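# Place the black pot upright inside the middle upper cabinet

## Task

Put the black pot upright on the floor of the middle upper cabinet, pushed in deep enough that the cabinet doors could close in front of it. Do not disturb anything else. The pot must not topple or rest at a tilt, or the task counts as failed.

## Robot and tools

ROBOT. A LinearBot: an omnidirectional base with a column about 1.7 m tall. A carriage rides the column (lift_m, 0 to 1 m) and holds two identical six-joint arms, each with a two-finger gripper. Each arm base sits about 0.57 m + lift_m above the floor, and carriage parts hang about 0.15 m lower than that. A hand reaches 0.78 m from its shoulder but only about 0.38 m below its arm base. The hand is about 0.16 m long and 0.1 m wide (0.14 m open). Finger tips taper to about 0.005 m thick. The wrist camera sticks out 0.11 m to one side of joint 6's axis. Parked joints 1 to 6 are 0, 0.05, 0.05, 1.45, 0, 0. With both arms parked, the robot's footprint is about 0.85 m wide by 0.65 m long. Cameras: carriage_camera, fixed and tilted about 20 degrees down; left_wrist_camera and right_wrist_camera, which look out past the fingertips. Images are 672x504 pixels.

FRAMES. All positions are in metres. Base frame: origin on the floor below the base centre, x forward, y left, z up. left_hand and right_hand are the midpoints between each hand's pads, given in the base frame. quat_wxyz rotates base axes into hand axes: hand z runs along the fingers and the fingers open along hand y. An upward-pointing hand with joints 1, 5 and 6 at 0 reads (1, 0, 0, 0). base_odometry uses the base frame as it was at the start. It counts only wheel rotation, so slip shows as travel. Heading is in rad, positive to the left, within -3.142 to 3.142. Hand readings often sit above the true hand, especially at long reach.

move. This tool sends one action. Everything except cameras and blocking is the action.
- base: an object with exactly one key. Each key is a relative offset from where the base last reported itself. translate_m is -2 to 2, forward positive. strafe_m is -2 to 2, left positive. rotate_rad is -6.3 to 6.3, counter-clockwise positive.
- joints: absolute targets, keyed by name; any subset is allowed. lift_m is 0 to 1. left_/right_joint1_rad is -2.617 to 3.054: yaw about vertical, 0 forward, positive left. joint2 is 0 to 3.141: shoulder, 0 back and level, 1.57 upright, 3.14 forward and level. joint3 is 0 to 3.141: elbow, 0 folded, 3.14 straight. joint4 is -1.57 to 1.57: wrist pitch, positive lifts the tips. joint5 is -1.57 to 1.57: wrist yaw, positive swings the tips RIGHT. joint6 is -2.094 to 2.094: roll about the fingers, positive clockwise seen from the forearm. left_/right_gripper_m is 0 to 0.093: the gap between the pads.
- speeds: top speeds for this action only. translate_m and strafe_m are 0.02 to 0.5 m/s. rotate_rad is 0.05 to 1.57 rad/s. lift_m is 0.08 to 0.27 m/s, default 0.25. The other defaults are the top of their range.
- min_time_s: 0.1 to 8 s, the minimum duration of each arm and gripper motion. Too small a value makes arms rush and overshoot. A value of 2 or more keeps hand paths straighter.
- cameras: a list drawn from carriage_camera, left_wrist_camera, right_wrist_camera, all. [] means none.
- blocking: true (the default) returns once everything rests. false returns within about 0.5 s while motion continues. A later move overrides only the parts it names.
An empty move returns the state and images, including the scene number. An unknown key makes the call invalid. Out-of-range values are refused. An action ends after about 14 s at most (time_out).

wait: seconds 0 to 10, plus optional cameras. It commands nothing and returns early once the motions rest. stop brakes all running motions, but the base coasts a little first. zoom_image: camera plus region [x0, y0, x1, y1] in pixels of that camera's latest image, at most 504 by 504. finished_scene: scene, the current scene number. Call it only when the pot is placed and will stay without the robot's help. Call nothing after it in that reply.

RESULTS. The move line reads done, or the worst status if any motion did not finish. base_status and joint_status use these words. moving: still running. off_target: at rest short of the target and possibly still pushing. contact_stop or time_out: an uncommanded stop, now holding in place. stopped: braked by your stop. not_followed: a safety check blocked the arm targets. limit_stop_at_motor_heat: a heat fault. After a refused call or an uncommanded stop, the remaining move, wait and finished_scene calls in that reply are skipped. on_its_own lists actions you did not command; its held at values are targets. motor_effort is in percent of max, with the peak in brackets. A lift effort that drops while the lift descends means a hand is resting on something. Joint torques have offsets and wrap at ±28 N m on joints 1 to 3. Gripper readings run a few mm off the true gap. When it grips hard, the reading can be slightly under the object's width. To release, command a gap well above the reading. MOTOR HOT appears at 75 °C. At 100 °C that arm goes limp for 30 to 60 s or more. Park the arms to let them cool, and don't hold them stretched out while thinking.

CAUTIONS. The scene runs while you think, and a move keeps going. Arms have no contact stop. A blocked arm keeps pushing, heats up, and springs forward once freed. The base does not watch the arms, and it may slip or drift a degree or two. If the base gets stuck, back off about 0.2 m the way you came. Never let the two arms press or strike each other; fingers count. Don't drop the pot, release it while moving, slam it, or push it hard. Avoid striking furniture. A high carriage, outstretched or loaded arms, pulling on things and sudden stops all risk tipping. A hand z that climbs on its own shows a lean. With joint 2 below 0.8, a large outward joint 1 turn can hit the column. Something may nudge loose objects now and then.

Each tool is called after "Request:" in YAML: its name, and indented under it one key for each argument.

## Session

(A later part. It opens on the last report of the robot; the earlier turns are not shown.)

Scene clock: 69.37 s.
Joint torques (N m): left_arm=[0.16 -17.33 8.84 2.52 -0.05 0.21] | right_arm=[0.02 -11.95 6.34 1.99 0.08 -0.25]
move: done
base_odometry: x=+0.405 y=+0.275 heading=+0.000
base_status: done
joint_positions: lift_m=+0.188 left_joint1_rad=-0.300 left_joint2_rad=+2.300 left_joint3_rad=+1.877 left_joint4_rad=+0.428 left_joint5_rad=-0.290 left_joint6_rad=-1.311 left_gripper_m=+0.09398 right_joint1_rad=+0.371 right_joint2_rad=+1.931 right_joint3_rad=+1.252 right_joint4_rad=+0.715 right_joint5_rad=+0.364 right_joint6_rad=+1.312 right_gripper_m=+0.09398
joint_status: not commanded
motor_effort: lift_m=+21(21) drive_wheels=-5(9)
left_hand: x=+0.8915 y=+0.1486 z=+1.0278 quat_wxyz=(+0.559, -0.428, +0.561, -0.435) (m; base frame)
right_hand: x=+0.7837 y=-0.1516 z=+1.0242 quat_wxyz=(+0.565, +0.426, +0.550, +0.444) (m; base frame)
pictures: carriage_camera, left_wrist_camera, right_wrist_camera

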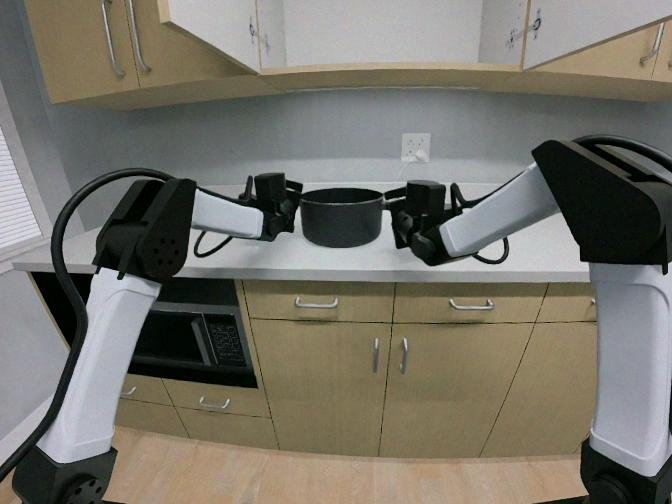

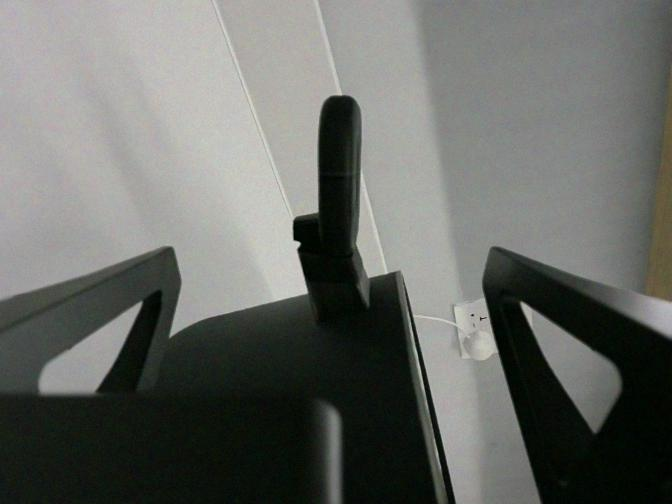

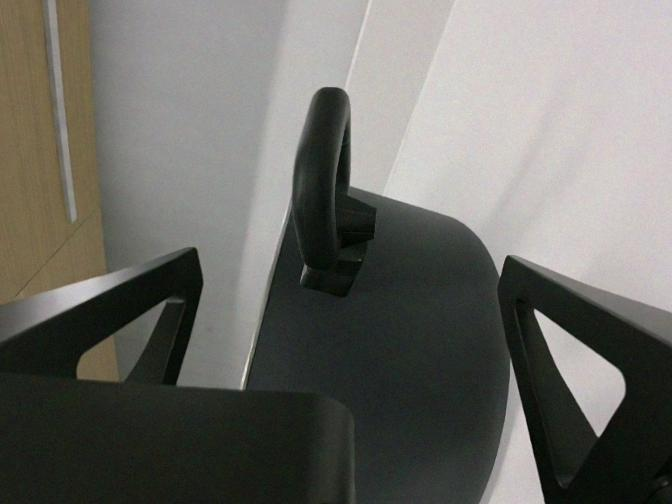

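Request:
move:
  base: {"translate_m": 0.047}
  joints: {"lift_m": 0.193}
  speeds: {"translate_m": 0.08}
  cameras: ["all"]

Request:
zoom_image:
  camera: "carriage_camera"
  region: [240, 150, 460, 280]

Scene clock: 72.17 s.
Joint torques (N m): left_arm=[-0.85 -17.4 8.66 2.45 0.14 0.24] | right_arm=[0.08 -11.96 6.41 1.99 0.09 -0.23]
move: done
base_odometry: x=+0.452 y=+0.275 heading=-0.001
base_status: done
joint_positions: lift_m=+0.193 left_joint1_rad=-0.290 left_joint2_rad=+2.301 left_joint3_rad=+1.880 left_joint4_rad=+0.433 left_joint5_rad=-0.307 left_joint6_rad=-1.311 left_gripper_m=+0.09398 right_joint1_rad=+0.371 right_joint2_rad=+1.931 right_joint3_rad=+1.251 right_joint4_rad=+0.718 right_joint5_rad=+0.365 right_joint6_rad=+1.312 right_gripper_m=+0.09398
joint_status: all done
motor_effort: lift_m=+24(28) drive_wheels=-5(9)
left_hand: x=+0.8931 y=+0.1581 z=+1.0349 quat_wxyz=(+0.567, -0.434, +0.553, -0.430) (m; base frame)
right_hand: x=+0.7836 y=-0.1517 z=+1.0293 quat_wxyz=(+0.566, +0.425, +0.549, +0.445) (m; base frame)
pictures: carriage_camera, left_wrist_camera, right_wrist_camera

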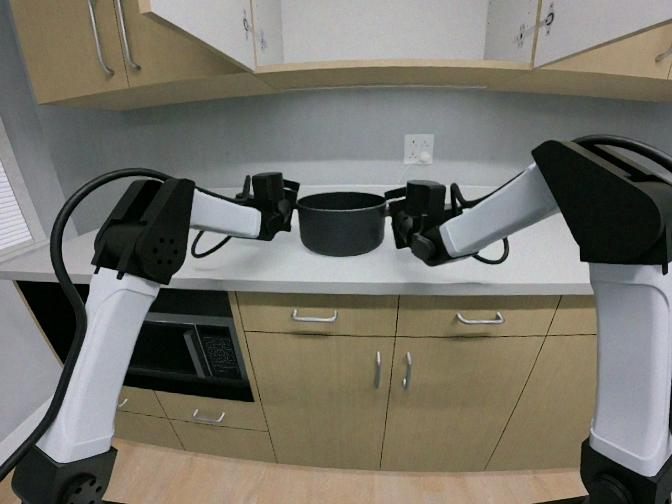

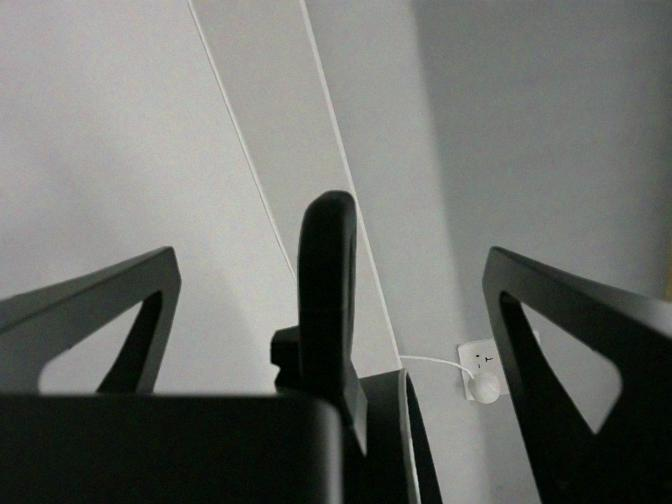

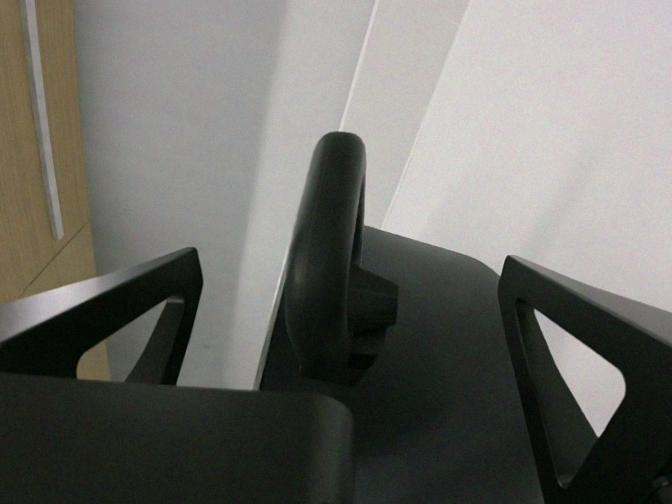

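Scaled by 2.291 from the camera's 672x504 image, which has a finer 960x720 frame.

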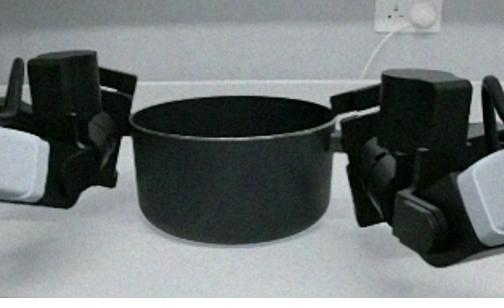

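Request:
move:
  joints: {"left_gripper_m": 0.035, "right_gripper_m": 0.035}
  min_time_s: 1.0
  cameras: ["all"]

Scene clock: 76.53 s.
Joint torques (N m): left_arm=[-0.84 -17.37 8.64 2.46 0.12 0.23] | right_arm=[-0.03 -11.93 6.39 2.01 0.07 -0.24]
move: done
base_odometry: x=+0.452 y=+0.275 heading=-0.001
base_status: not commanded
joint_positions: lift_m=+0.193 left_joint1_rad=-0.290 left_joint2_rad=+2.301 left_joint3_rad=+1.880 left_joint4_rad=+0.433 left_joint5_rad=-0.307 left_joint6_rad=-1.311 left_gripper_m=+0.03514 right_joint1_rad=+0.371 right_joint2_rad=+1.931 right_joint3_rad=+1.251 right_joint4_rad=+0.718 right_joint5_rad=+0.365 right_joint6_rad=+1.312 right_gripper_m=+0.03511
joint_status: all done
motor_effort: lift_m=+24(24) drive_wheels=-5(6)
left_hand: x=+0.8931 y=+0.1581 z=+1.0349 quat_wxyz=(+0.567, -0.434, +0.553, -0.430) (m; base frame)
right_hand: x=+0.7836 y=-0.1517 z=+1.0293 quat_wxyz=(+0.566, +0.425, +0.549, +0.445) (m; base frame)
pictures: carriage_camera, left_wrist_camera, right_wrist_camera

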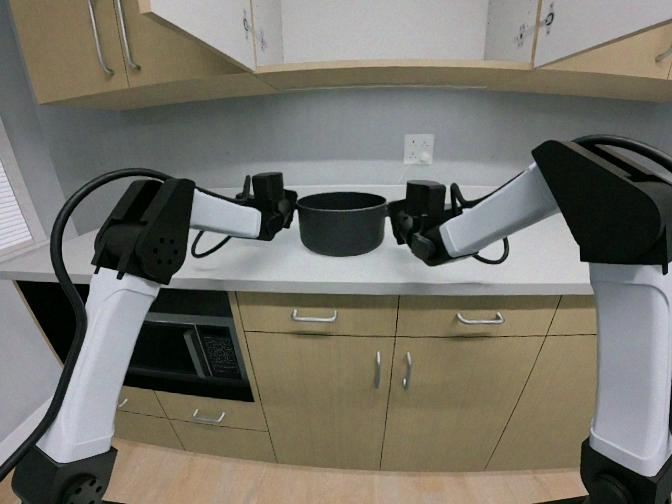

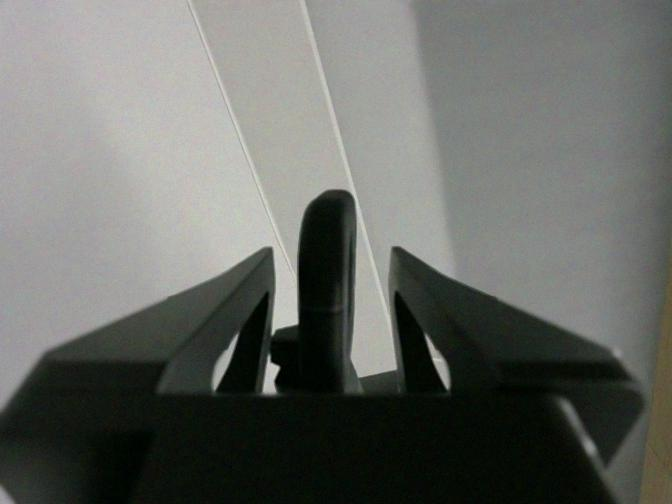

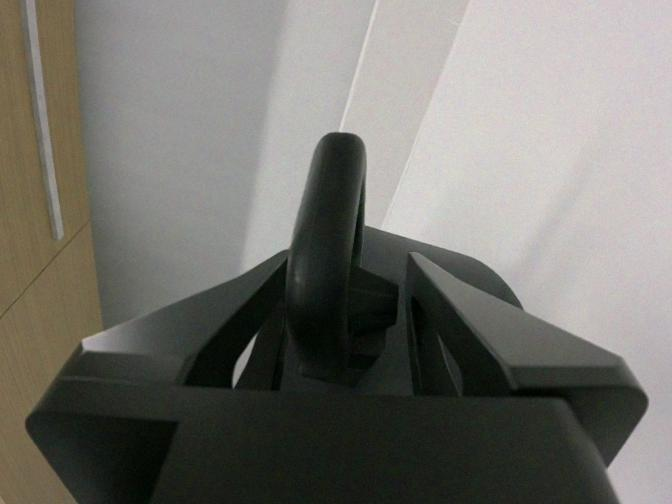

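Request:
move:
  joints: {"right_joint1_rad": 0.35, "right_joint5_rad": 0.352, "left_joint1_rad": -0.285, "left_joint5_rad": -0.292, "lift_m": 0.196}
  min_time_s: 1.0
  cameras: ["left_wrist_camera", "right_wrist_camera"]

Scene clock: 79.57 s.
Joint torques (N m): left_arm=[0.49 -17.37 8.62 2.46 0.19 0.23] | right_arm=[-0.61 -11.97 6.42 2.02 -0.14 -0.22]
move: done
base_odometry: x=+0.452 y=+0.275 heading=-0.001
base_status: not commanded
joint_positions: lift_m=+0.196 left_joint1_rad=-0.290 left_joint2_rad=+2.301 left_joint3_rad=+1.880 left_joint4_rad=+0.432 left_joint5_rad=-0.307 left_joint6_rad=-1.311 left_gripper_m=+0.03513 right_joint1_rad=+0.355 right_joint2_rad=+1.931 right_joint3_rad=+1.251 right_joint4_rad=+0.715 right_joint5_rad=+0.365 right_joint6_rad=+1.312 right_gripper_m=+0.03511
joint_status: all done
motor_effort: lift_m=+24(27) drive_wheels=+1(6)
left_hand: x=+0.8931 y=+0.1581 z=+1.0377 quat_wxyz=(+0.567, -0.434, +0.553, -0.430) (m; base frame)
right_hand: x=+0.7860 y=-0.1607 z=+1.0313 quat_wxyz=(+0.569, +0.430, +0.546, +0.439) (m; base frame)
pictures: left_wrist_camera, right_wrist_camera

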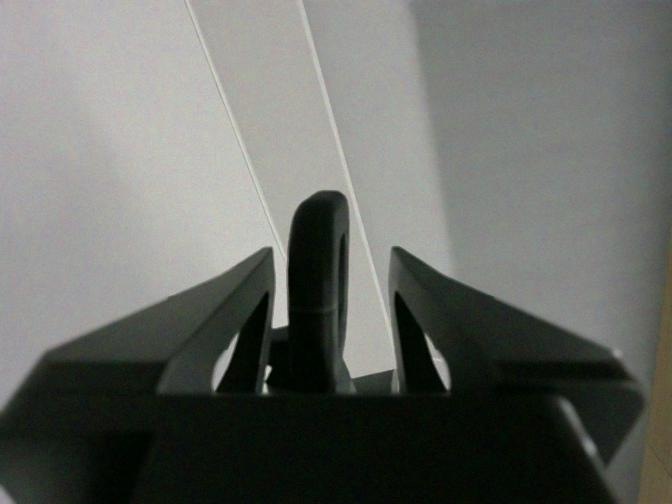

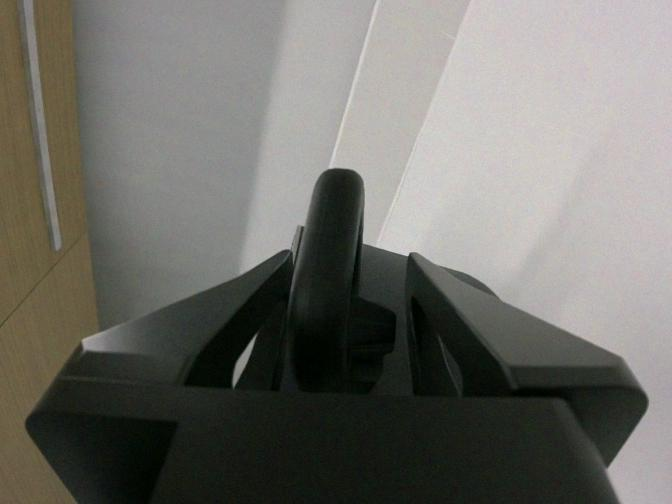

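Request:
move:
  joints: {"left_gripper_m": 0.006, "right_gripper_m": 0.006}
  min_time_s: 1.5
  cameras: ["all"]

Scene clock: 81.73 s.
Joint torques (N m): left_arm=[0.28 -17.39 8.61 2.61 0.17 0.33] | right_arm=[-0.57 -11.96 6.38 2.1 -0.15 -0.21]
move: off_target
base_odometry: x=+0.452 y=+0.275 heading=-0.001
base_status: not commanded
joint_positions: lift_m=+0.196 left_joint1_rad=-0.288 left_joint2_rad=+2.301 left_joint3_rad=+1.880 left_joint4_rad=+0.418 left_joint5_rad=-0.306 left_joint6_rad=-1.321 left_gripper_m=+0.01036 right_joint1_rad=+0.355 right_joint2_rad=+1.931 right_joint3_rad=+1.251 right_joint4_rad=+0.708 right_joint5_rad=+0.365 right_joint6_rad=+1.310 right_gripper_m=+0.02323
joint_status: left_gripper_m off_target (ended at +0.01038, target +0.00600); right_gripper_m off_target (ended at +0.02325, target +0.00600)
motor_effort: lift_m=+24(24) drive_wheels=+1(2)
left_hand: x=+0.8934 y=+0.1592 z=+1.0344 quat_wxyz=(+0.562, -0.439, +0.555, -0.428) (m; base frame)
right_hand: x=+0.7860 y=-0.1606 z=+1.0298 quat_wxyz=(+0.568, +0.430, +0.549, +0.437) (m; base frame)
pictures: carriage_camera, left_wrist_camera, right_wrist_camera

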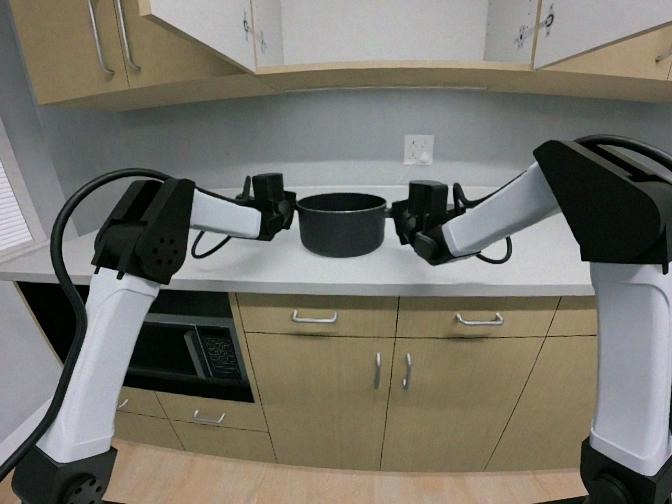

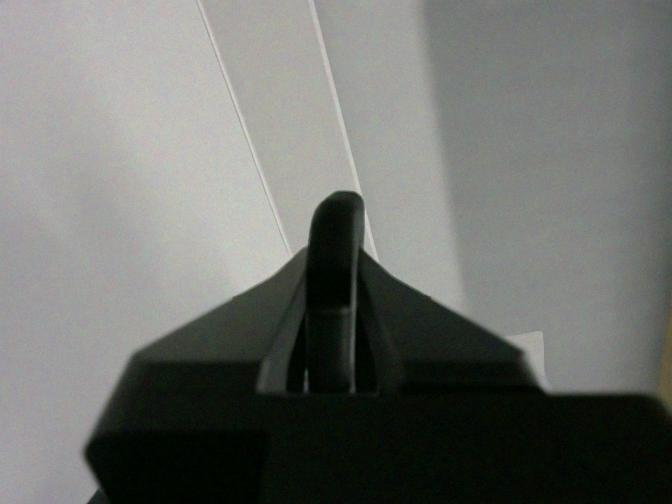

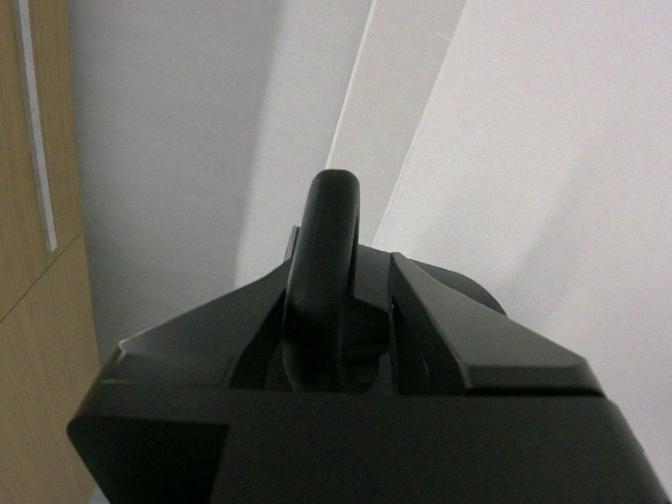

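Request:
move:
  joints: {"lift_m": 0.236}
  speeds: {"lift_m": 0.08}
  cameras: ["all"]

Scene clock: 83.73 s.
Joint torques (N m): left_arm=[0.29 -19.95 8.64 3.39 0.15 0.32] | right_arm=[-0.34 -13.6 7.31 3.1 -0.11 -0.32]
move: done
base_odometry: x=+0.452 y=+0.275 heading=-0.001
base_status: not commanded
joint_positions: lift_m=+0.236 left_joint1_rad=-0.288 left_joint2_rad=+2.323 left_joint3_rad=+1.880 left_joint4_rad=+0.351 left_joint5_rad=-0.305 left_joint6_rad=-1.318 left_gripper_m=+0.01036 right_joint1_rad=+0.353 right_joint2_rad=+1.946 right_joint3_rad=+1.240 right_joint4_rad=+0.620 right_joint5_rad=+0.363 right_joint6_rad=+1.319 right_gripper_m=+0.02151
joint_status: all done
motor_effort: lift_m=+25(28) drive_wheels=+1(4)
left_hand: x=+0.8957 y=+0.1584 z=+1.0431 quat_wxyz=(+0.543, -0.449, +0.585, -0.401) (m; base frame)
right_hand: x=+0.7863 y=-0.1615 z=+1.0354 quat_wxyz=(+0.544, +0.445, +0.585, +0.404) (m; base frame)
pictures: carriage_camera, left_wrist_camera, right_wrist_camera

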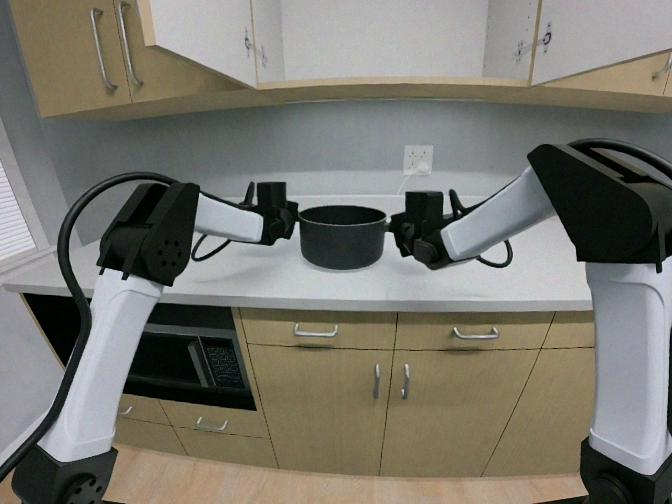

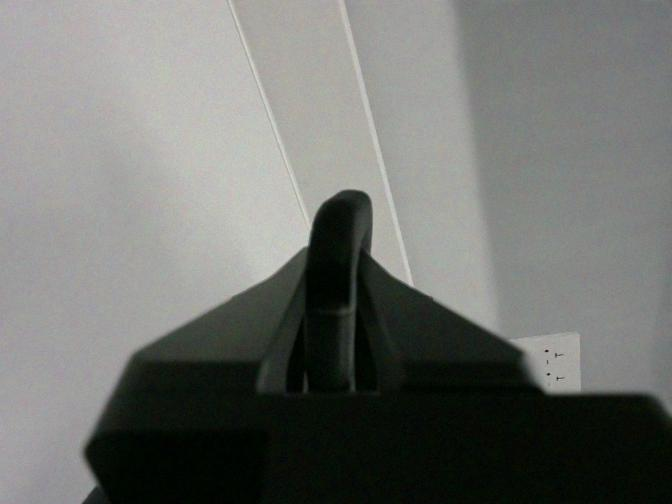

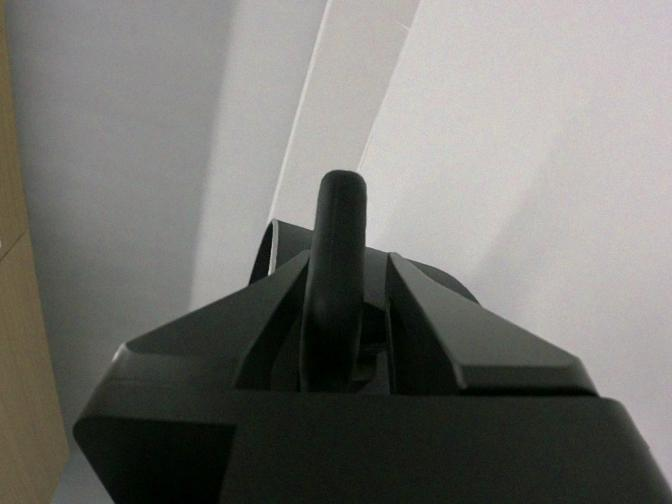

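Request:
move:
  joints: {"lift_m": 0.27, "left_joint4_rad": 0.53, "right_joint4_rad": 0.82}
  min_time_s: 1.0
  speeds: {"lift_m": 0.08}
  cameras: ["all"]

Request:
zoom_image:
  camera: "carriage_camera"
  region: [240, 150, 460, 310]

Scene clock: 85.73 s.
Joint torques (N m): left_arm=[0.24 -21.09 9.2 4.31 0.02 0.42] | right_arm=[-0.05 -14.91 7.71 3.75 -0.14 -0.71]
move: off_target
base_odometry: x=+0.452 y=+0.275 heading=-0.001
base_status: not commanded
joint_positions: lift_m=+0.269 left_joint1_rad=-0.288 left_joint2_rad=+2.335 left_joint3_rad=+1.873 left_joint4_rad=+0.357 left_joint5_rad=-0.294 left_joint6_rad=-1.327 left_gripper_m=+0.01035 right_joint1_rad=+0.349 right_joint2_rad=+1.959 right_joint3_rad=+1.234 right_joint4_rad=+0.654 right_joint5_rad=+0.366 right_joint6_rad=+1.355 right_gripper_m=+0.01021
joint_status: left_joint4_rad off_target (ended at +0.357, target +0.530); right_joint4_rad off_target (ended at +0.654, target +0.820); the others done
on_its_own: right_gripper_m moved -0.01130 toward your old target +0.00600
motor_effort: lift_m=+25(29) drive_wheels=-6(7)
left_hand: x=+0.8967 y=+0.1564 z=+1.0672 quat_wxyz=(+0.536, -0.450, +0.589, -0.403) (m; base frame)
right_hand: x=+0.7881 y=-0.1641 z=+1.0670 quat_wxyz=(+0.541, +0.456, +0.571, +0.417) (m; base frame)
pictures: carriage_camera, left_wrist_camera, right_wrist_camera

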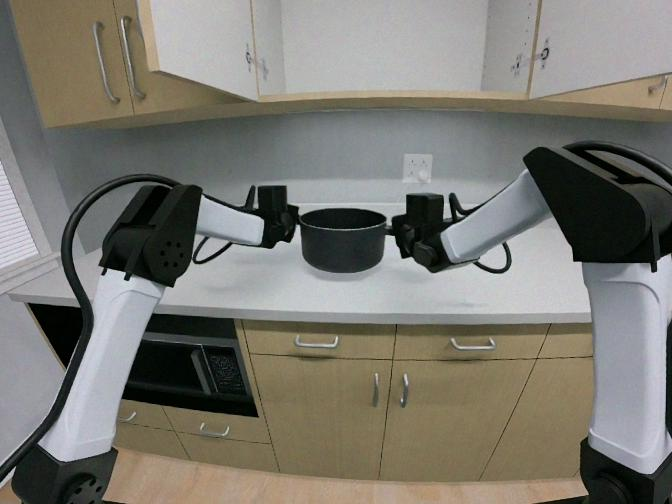

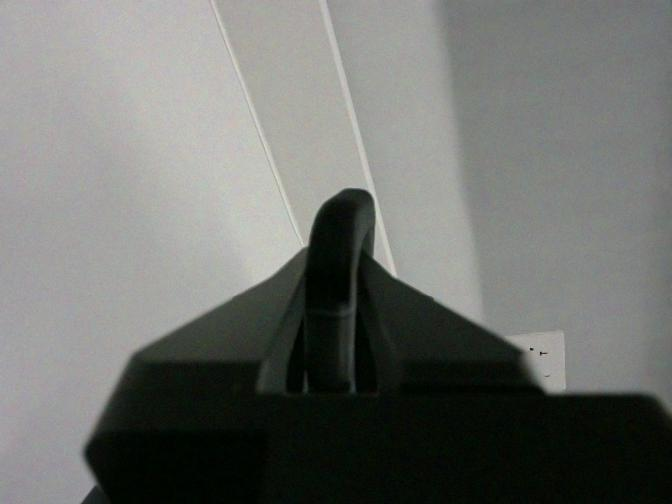

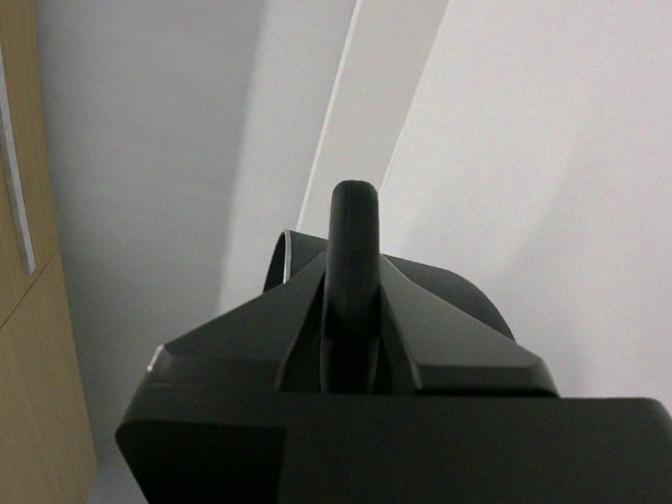

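Scaled by 2.291 from the camera's 672x504 image, which has a finer 960x720 frame.

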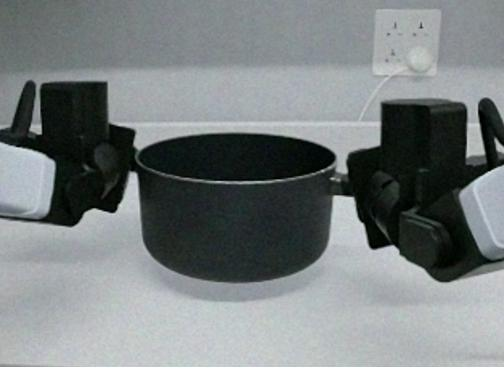

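Request:
move:
  base: {"translate_m": -0.47}
  joints: {"lift_m": 0.42}
  speeds: {"translate_m": 0.25, "lift_m": 0.15}

Request:
move:
  base: {"strafe_m": -0.15}
  joints: {"lift_m": 0.77}
  speeds: {"strafe_m": 0.12, "lift_m": 0.2}
  cameras: ["all"]

Request:
zoom_image:
  camera: "carriage_camera"
  region: [150, 60, 550, 360]

Scene clock: 95.63 s.
Joint torques (N m): left_arm=[0.17 -22.6 9.96 4.07 0 0.44] | right_arm=[0.06 -16.25 8.24 3.57 -0.14 -0.69]
move: done
base_odometry: x=-0.018 y=+0.275 heading=-0.001
base_status: done
joint_positions: lift_m=+0.420 left_joint1_rad=-0.288 left_joint2_rad=+2.349 left_joint3_rad=+1.865 left_joint4_rad=+0.378 left_joint5_rad=-0.292 left_joint6_rad=-1.329 left_gripper_m=+0.01035 right_joint1_rad=+0.347 right_joint2_rad=+1.971 right_joint3_rad=+1.226 right_joint4_rad=+0.669 right_joint5_rad=+0.368 right_joint6_rad=+1.353 right_gripper_m=+0.01010
joint_status: all done
motor_effort: lift_m=+24(30) drive_wheels=-3(12)
left_hand: x=+0.8980 y=+0.1558 z=+1.2091 quat_wxyz=(+0.535, -0.450, +0.590, -0.404) (m; base frame)
right_hand: x=+0.7887 y=-0.1652 z=+1.2106 quat_wxyz=(+0.542, +0.456, +0.572, +0.414) (m; base frame)
pictures: none

Scene clock: 98.03 s.
Joint torques (N m): left_arm=[0.29 -22.94 10.28 4 0.01 0.41] | right_arm=[0.39 -16.77 8.29 3.51 -0.15 -0.7]
move: done
base_odometry: x=-0.018 y=+0.125 heading=-0.001
base_status: done
joint_positions: lift_m=+0.770 left_joint1_rad=-0.288 left_joint2_rad=+2.352 left_joint3_rad=+1.862 left_joint4_rad=+0.382 left_joint5_rad=-0.293 left_joint6_rad=-1.329 left_gripper_m=+0.01035 right_joint1_rad=+0.345 right_joint2_rad=+1.976 right_joint3_rad=+1.224 right_joint4_rad=+0.674 right_joint5_rad=+0.368 right_joint6_rad=+1.356 right_gripper_m=+0.00999
joint_status: all done
motor_effort: lift_m=+24(30) drive_wheels=-4(8)
left_hand: x=+0.8982 y=+0.1561 z=+1.5565 quat_wxyz=(+0.535, -0.451, +0.590, -0.403) (m; base frame)
right_hand: x=+0.7894 y=-0.1664 z=+1.5578 quat_wxyz=(+0.541, +0.458, +0.571, +0.413) (m; base frame)
pictures: carriage_camera, left_wrist_camera, right_wrist_camera

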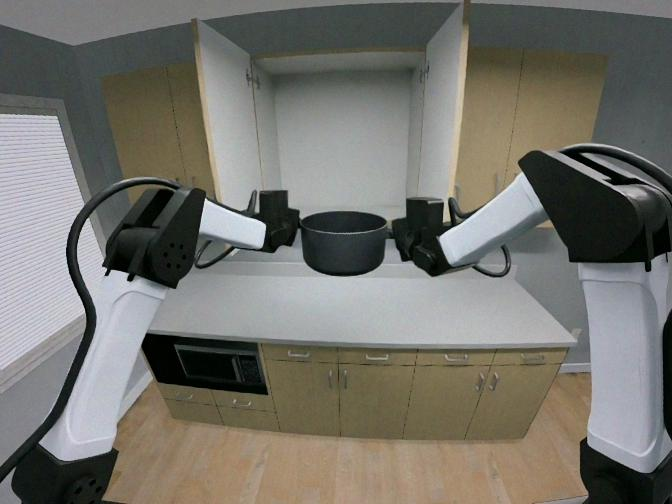

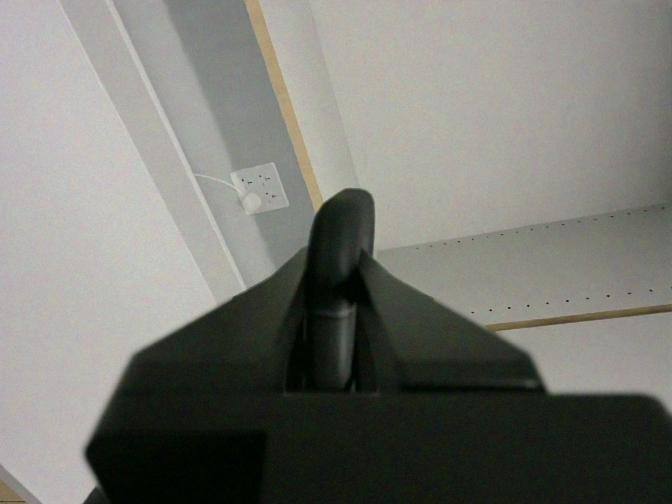

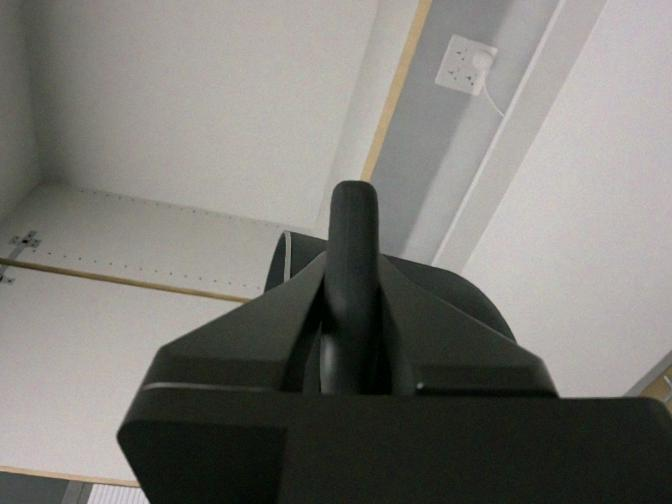

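Scaled by 1.260 from the camera's 672x504 image, which has a finer 960x720 frame.

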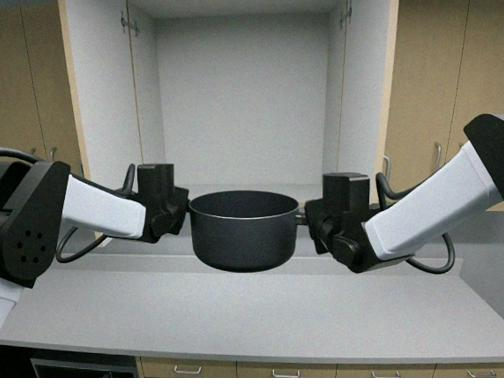

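Request:
move:
  base: {"strafe_m": 0.035}
  joints: {"lift_m": 0.8}
  speeds: {"strafe_m": 0.1, "lift_m": 0.1}

Request:
move:
  base: {"translate_m": 0.4}
  speeds: {"translate_m": 0.15}
  cameras: ["all"]

Request:
zoom_image:
  camera: "carriage_camera"
  region: [150, 60, 550, 360]

Scene clock: 102.57 s.
Joint torques (N m): left_arm=[-0.08 -23.19 10.29 4.07 0 0.47] | right_arm=[0.24 -16.79 8.47 3.58 -0.16 -0.74]
move: done
base_odometry: x=-0.018 y=+0.160 heading=-0.001
base_status: done
joint_positions: lift_m=+0.800 left_joint1_rad=-0.285 left_joint2_rad=+2.354 left_joint3_rad=+1.862 left_joint4_rad=+0.379 left_joint5_rad=-0.290 left_joint6_rad=-1.332 left_gripper_m=+0.01035 right_joint1_rad=+0.346 right_joint2_rad=+1.976 right_joint3_rad=+1.222 right_joint4_rad=+0.673 right_joint5_rad=+0.370 right_joint6_rad=+1.358 right_gripper_m=+0.00992
joint_status: all done
motor_effort: lift_m=+24(30) drive_wheels=-2(11)
left_hand: x=+0.8986 y=+0.1570 z=+1.5848 quat_wxyz=(+0.533, -0.452, +0.591, -0.403) (m; base frame)
right_hand: x=+0.7889 y=-0.1662 z=+1.5868 quat_wxyz=(+0.540, +0.459, +0.572, +0.413) (m; base frame)
pictures: none

Scene clock: 106.13 s.
Joint torques (N m): left_arm=[-0.03 -23.1 10.19 4.07 -0.01 0.47] | right_arm=[0.17 -16.76 8.47 3.56 -0.18 -0.75]
move: done
base_odometry: x=+0.382 y=+0.159 heading=-0.002
base_status: done
joint_positions: lift_m=+0.800 left_joint1_rad=-0.285 left_joint2_rad=+2.354 left_joint3_rad=+1.862 left_joint4_rad=+0.378 left_joint5_rad=-0.290 left_joint6_rad=-1.332 left_gripper_m=+0.01035 right_joint1_rad=+0.346 right_joint2_rad=+1.976 right_joint3_rad=+1.222 right_joint4_rad=+0.672 right_joint5_rad=+0.370 right_joint6_rad=+1.358 right_gripper_m=+0.00991
joint_status: not commanded
motor_effort: lift_m=+24(24) drive_wheels=-6(11)
left_hand: x=+0.8986 y=+0.1571 z=+1.5844 quat_wxyz=(+0.533, -0.452, +0.591, -0.402) (m; base frame)
right_hand: x=+0.7889 y=-0.1661 z=+1.5866 quat_wxyz=(+0.540, +0.459, +0.572, +0.412) (m; base frame)
pictures: carriage_camera, left_wrist_camera, right_wrist_camera

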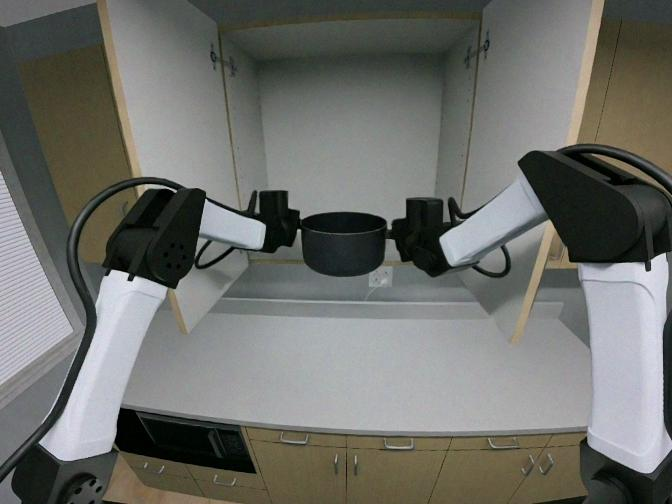

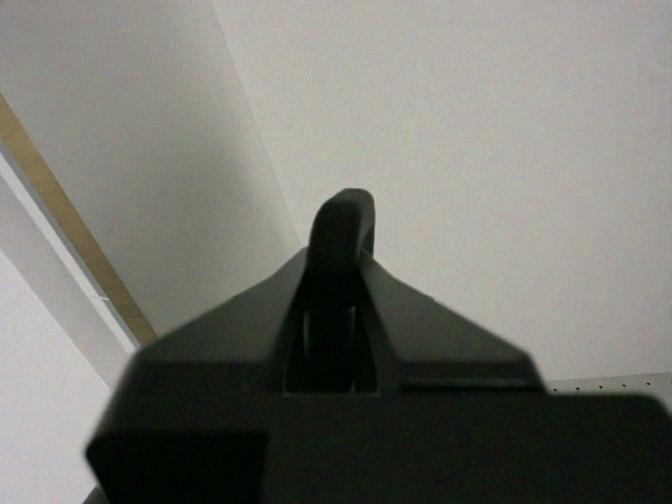

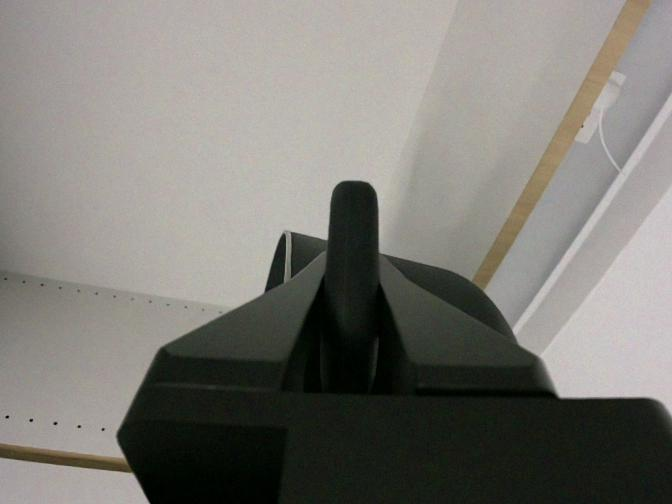

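Scaled by 1.260 from the camera's 672x504 image, which has a finer 960x720 frame.

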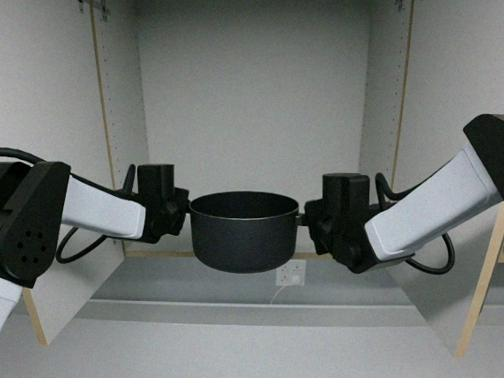

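Request:
move:
  base: {"translate_m": 0.24}
  speeds: {"translate_m": 0.12}
  cameras: ["all"]

Request:
zoom_image:
  camera: "carriage_camera"
  region: [220, 170, 470, 320]

Scene clock: 110.63 s.
Joint torques (N m): left_arm=[-0.1 -23.16 10.25 4.09 0 0.46] | right_arm=[0.25 -16.83 8.4 3.55 -0.17 -0.74]
move: done
base_odometry: x=+0.622 y=+0.159 heading=-0.002
base_status: done
joint_positions: lift_m=+0.800 left_joint1_rad=-0.285 left_joint2_rad=+2.354 left_joint3_rad=+1.862 left_joint4_rad=+0.377 left_joint5_rad=-0.291 left_joint6_rad=-1.332 left_gripper_m=+0.01035 right_joint1_rad=+0.346 right_joint2_rad=+1.976 right_joint3_rad=+1.222 right_joint4_rad=+0.672 right_joint5_rad=+0.370 right_joint6_rad=+1.358 right_gripper_m=+0.00991
joint_status: not commanded
motor_effort: lift_m=+24(24) drive_wheels=+1(10)
left_hand: x=+0.8986 y=+0.1573 z=+1.5844 quat_wxyz=(+0.533, -0.453, +0.591, -0.402) (m; base frame)
right_hand: x=+0.7889 y=-0.1661 z=+1.5866 quat_wxyz=(+0.540, +0.459, +0.572, +0.412) (m; base frame)
pictures: carriage_camera, left_wrist_camera, right_wrist_camera

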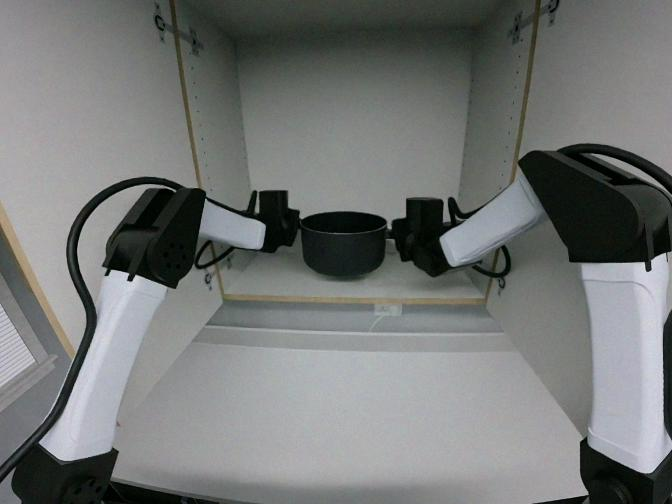

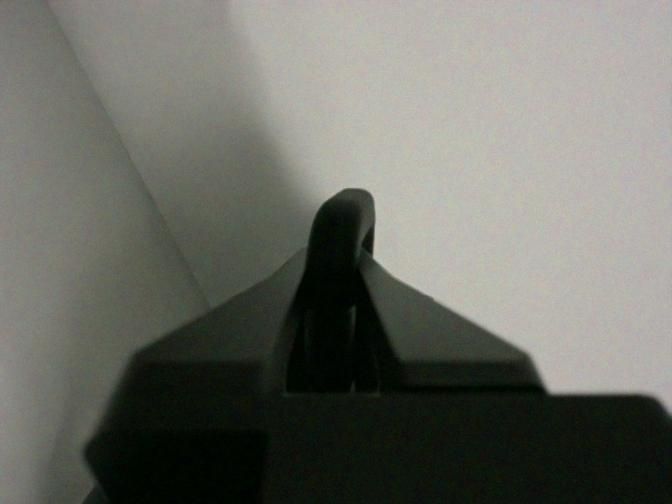

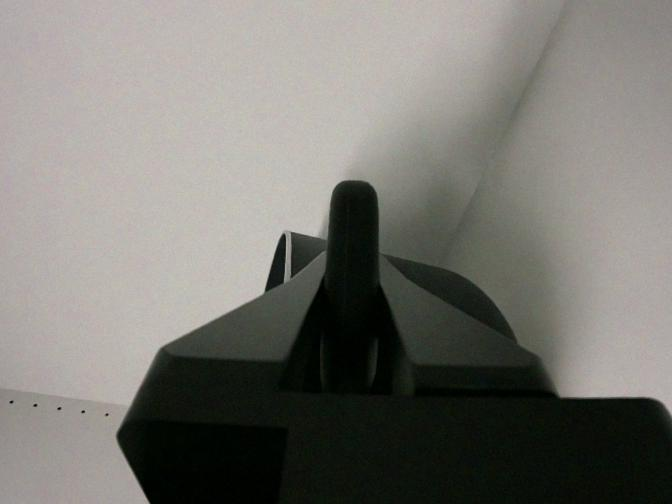

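Scaled by 2.016 from the camera's 672x504 image, which has a finer 960x720 frame.

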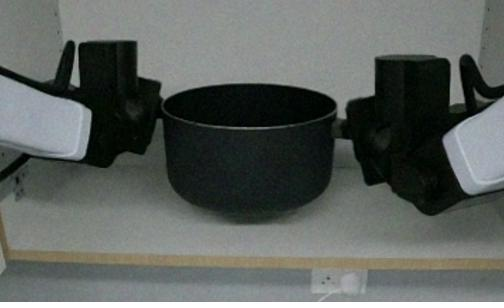

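Request:
move:
  base: {"translate_m": 0.085}
  speeds: {"translate_m": 0.06}
  cameras: ["carriage_camera"]

Request:
zoom_image:
  camera: "carriage_camera"
  region: [220, 170, 470, 370]

Scene clock: 113.60 s.
Joint torques (N m): left_arm=[0.38 -23.12 10.24 4.09 0.03 0.49] | right_arm=[0.39 -16.73 8.59 3.51 -0.17 -0.82]
move: contact_stop
MOTOR HOT: joint 2 (shoulder) of the left arm reports 75 °C; the controller stops that arm at 100 °C. To cool a motor, set the load down, stop pushing, or move to a pose that needs little force.
base_odometry: x=+0.697 y=+0.158 heading=-0.007
base_status: translate_m contact_stop (by the wheels' count: +0.075 of +0.085)
joint_positions: lift_m=+0.800 left_joint1_rad=-0.290 left_joint2_rad=+2.354 left_joint3_rad=+1.862 left_joint4_rad=+0.376 left_joint5_rad=-0.294 left_joint6_rad=-1.336 left_gripper_m=+0.01035 right_joint1_rad=+0.344 right_joint2_rad=+1.976 right_joint3_rad=+1.222 right_joint4_rad=+0.675 right_joint5_rad=+0.369 right_joint6_rad=+1.364 right_gripper_m=+0.00957
joint_status: not commanded
motor_effort: lift_m=+24(24) drive_wheels=+17(67)
left_hand: x=+0.8978 y=+0.1548 z=+1.5840 quat_wxyz=(+0.532, -0.453, +0.591, -0.402) (m; base frame)
right_hand: x=+0.7893 y=-0.1673 z=+1.5873 quat_wxyz=(+0.540, +0.461, +0.569, +0.414) (m; base frame)
pictures: carriage_camera

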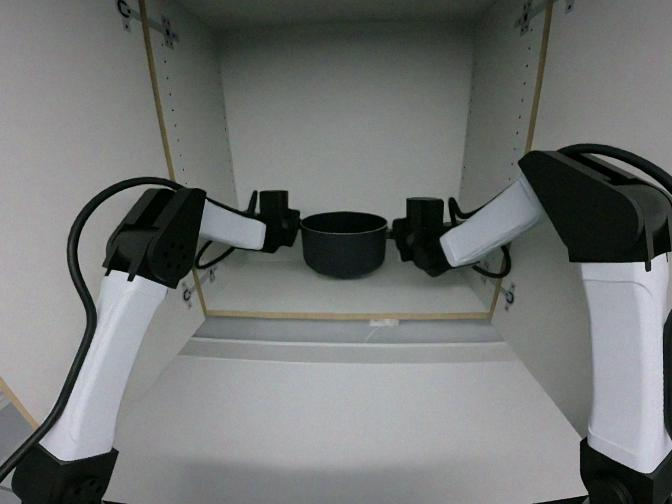

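Scaled by 2.016 from the camera's 672x504 image, which has a finer 960x720 frame.

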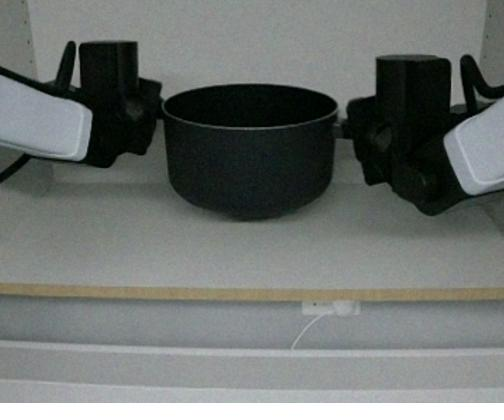

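Request:
move:
  base: {"translate_m": -0.01}
  joints: {"lift_m": 0.75}
  speeds: {"translate_m": 0.05, "lift_m": 0.1}

Request:
move:
  joints: {"lift_m": 0.725}
  speeds: {"lift_m": 0.08}
  cameras: ["carriage_camera"]

Request:
zoom_image:
  camera: "carriage_camera"
  region: [220, 170, 470, 370]

Scene clock: 115.67 s.
Joint torques (N m): left_arm=[0.47 -23.45 10.32 4.15 0 0.53] | right_arm=[0.43 -16.99 8.51 3.57 -0.18 -0.88]
move: done
MOTOR HOT: still on. Joint 2 (shoulder) of the left arm reports 77 °C.
base_odometry: x=+0.687 y=+0.158 heading=-0.007
base_status: done
joint_positions: lift_m=+0.750 left_joint1_rad=-0.290 left_joint2_rad=+2.357 left_joint3_rad=+1.861 left_joint4_rad=+0.373 left_joint5_rad=-0.292 left_joint6_rad=-1.338 left_gripper_m=+0.01035 right_joint1_rad=+0.344 right_joint2_rad=+1.978 right_joint3_rad=+1.221 right_joint4_rad=+0.670 right_joint5_rad=+0.370 right_joint6_rad=+1.370 right_gripper_m=+0.00954
joint_status: all done
motor_effort: lift_m=+23(24) drive_wheels=-2(14)
left_hand: x=+0.8979 y=+0.1544 z=+1.5311 quat_wxyz=(+0.529, -0.454, +0.593, -0.402) (m; base frame)
right_hand: x=+0.7893 y=-0.1674 z=+1.5348 quat_wxyz=(+0.537, +0.464, +0.570, +0.413) (m; base frame)
pictures: none

Scene clock: 116.37 s.
Joint torques (N m): left_arm=[0.34 -23.39 10.33 3.61 0.01 0.48] | right_arm=[0.38 -16.92 8.59 3.09 -0.17 -0.59]
move: done
MOTOR HOT: still on. Joint 2 (shoulder) of the left arm reports 78 °C.
base_odometry: x=+0.687 y=+0.158 heading=-0.007
base_status: not commanded
joint_positions: lift_m=+0.725 left_joint1_rad=-0.290 left_joint2_rad=+2.357 left_joint3_rad=+1.861 left_joint4_rad=+0.420 left_joint5_rad=-0.292 left_joint6_rad=-1.336 left_gripper_m=+0.01035 right_joint1_rad=+0.344 right_joint2_rad=+1.978 right_joint3_rad=+1.221 right_joint4_rad=+0.714 right_joint5_rad=+0.370 right_joint6_rad=+1.346 right_gripper_m=+0.00950
joint_status: all done
on_its_own: left_joint4_rad moved +0.047 toward your old target +0.530; right_joint4_rad moved +0.044 toward your old target +0.820
motor_effort: lift_m=+22(22) drive_wheels=-3(4)
left_hand: x=+0.8990 y=+0.1541 z=+1.5176 quat_wxyz=(+0.540, -0.448, +0.579, -0.415) (m; base frame)
right_hand: x=+0.7899 y=-0.1672 z=+1.5204 quat_wxyz=(+0.551, +0.453, +0.561, +0.420) (m; base frame)
pictures: carriage_camera

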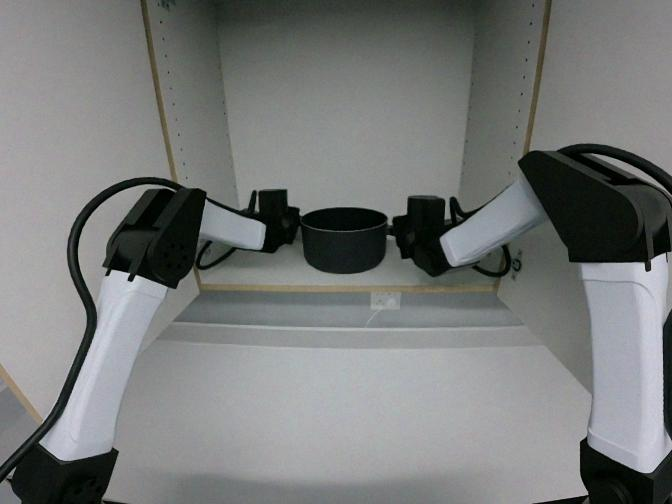

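Scaled by 2.016 from the camera's 672x504 image, which has a finer 960x720 frame.

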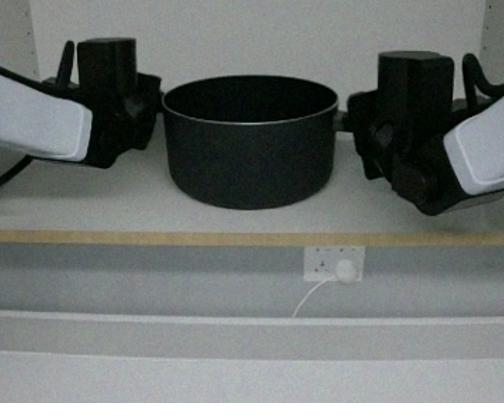

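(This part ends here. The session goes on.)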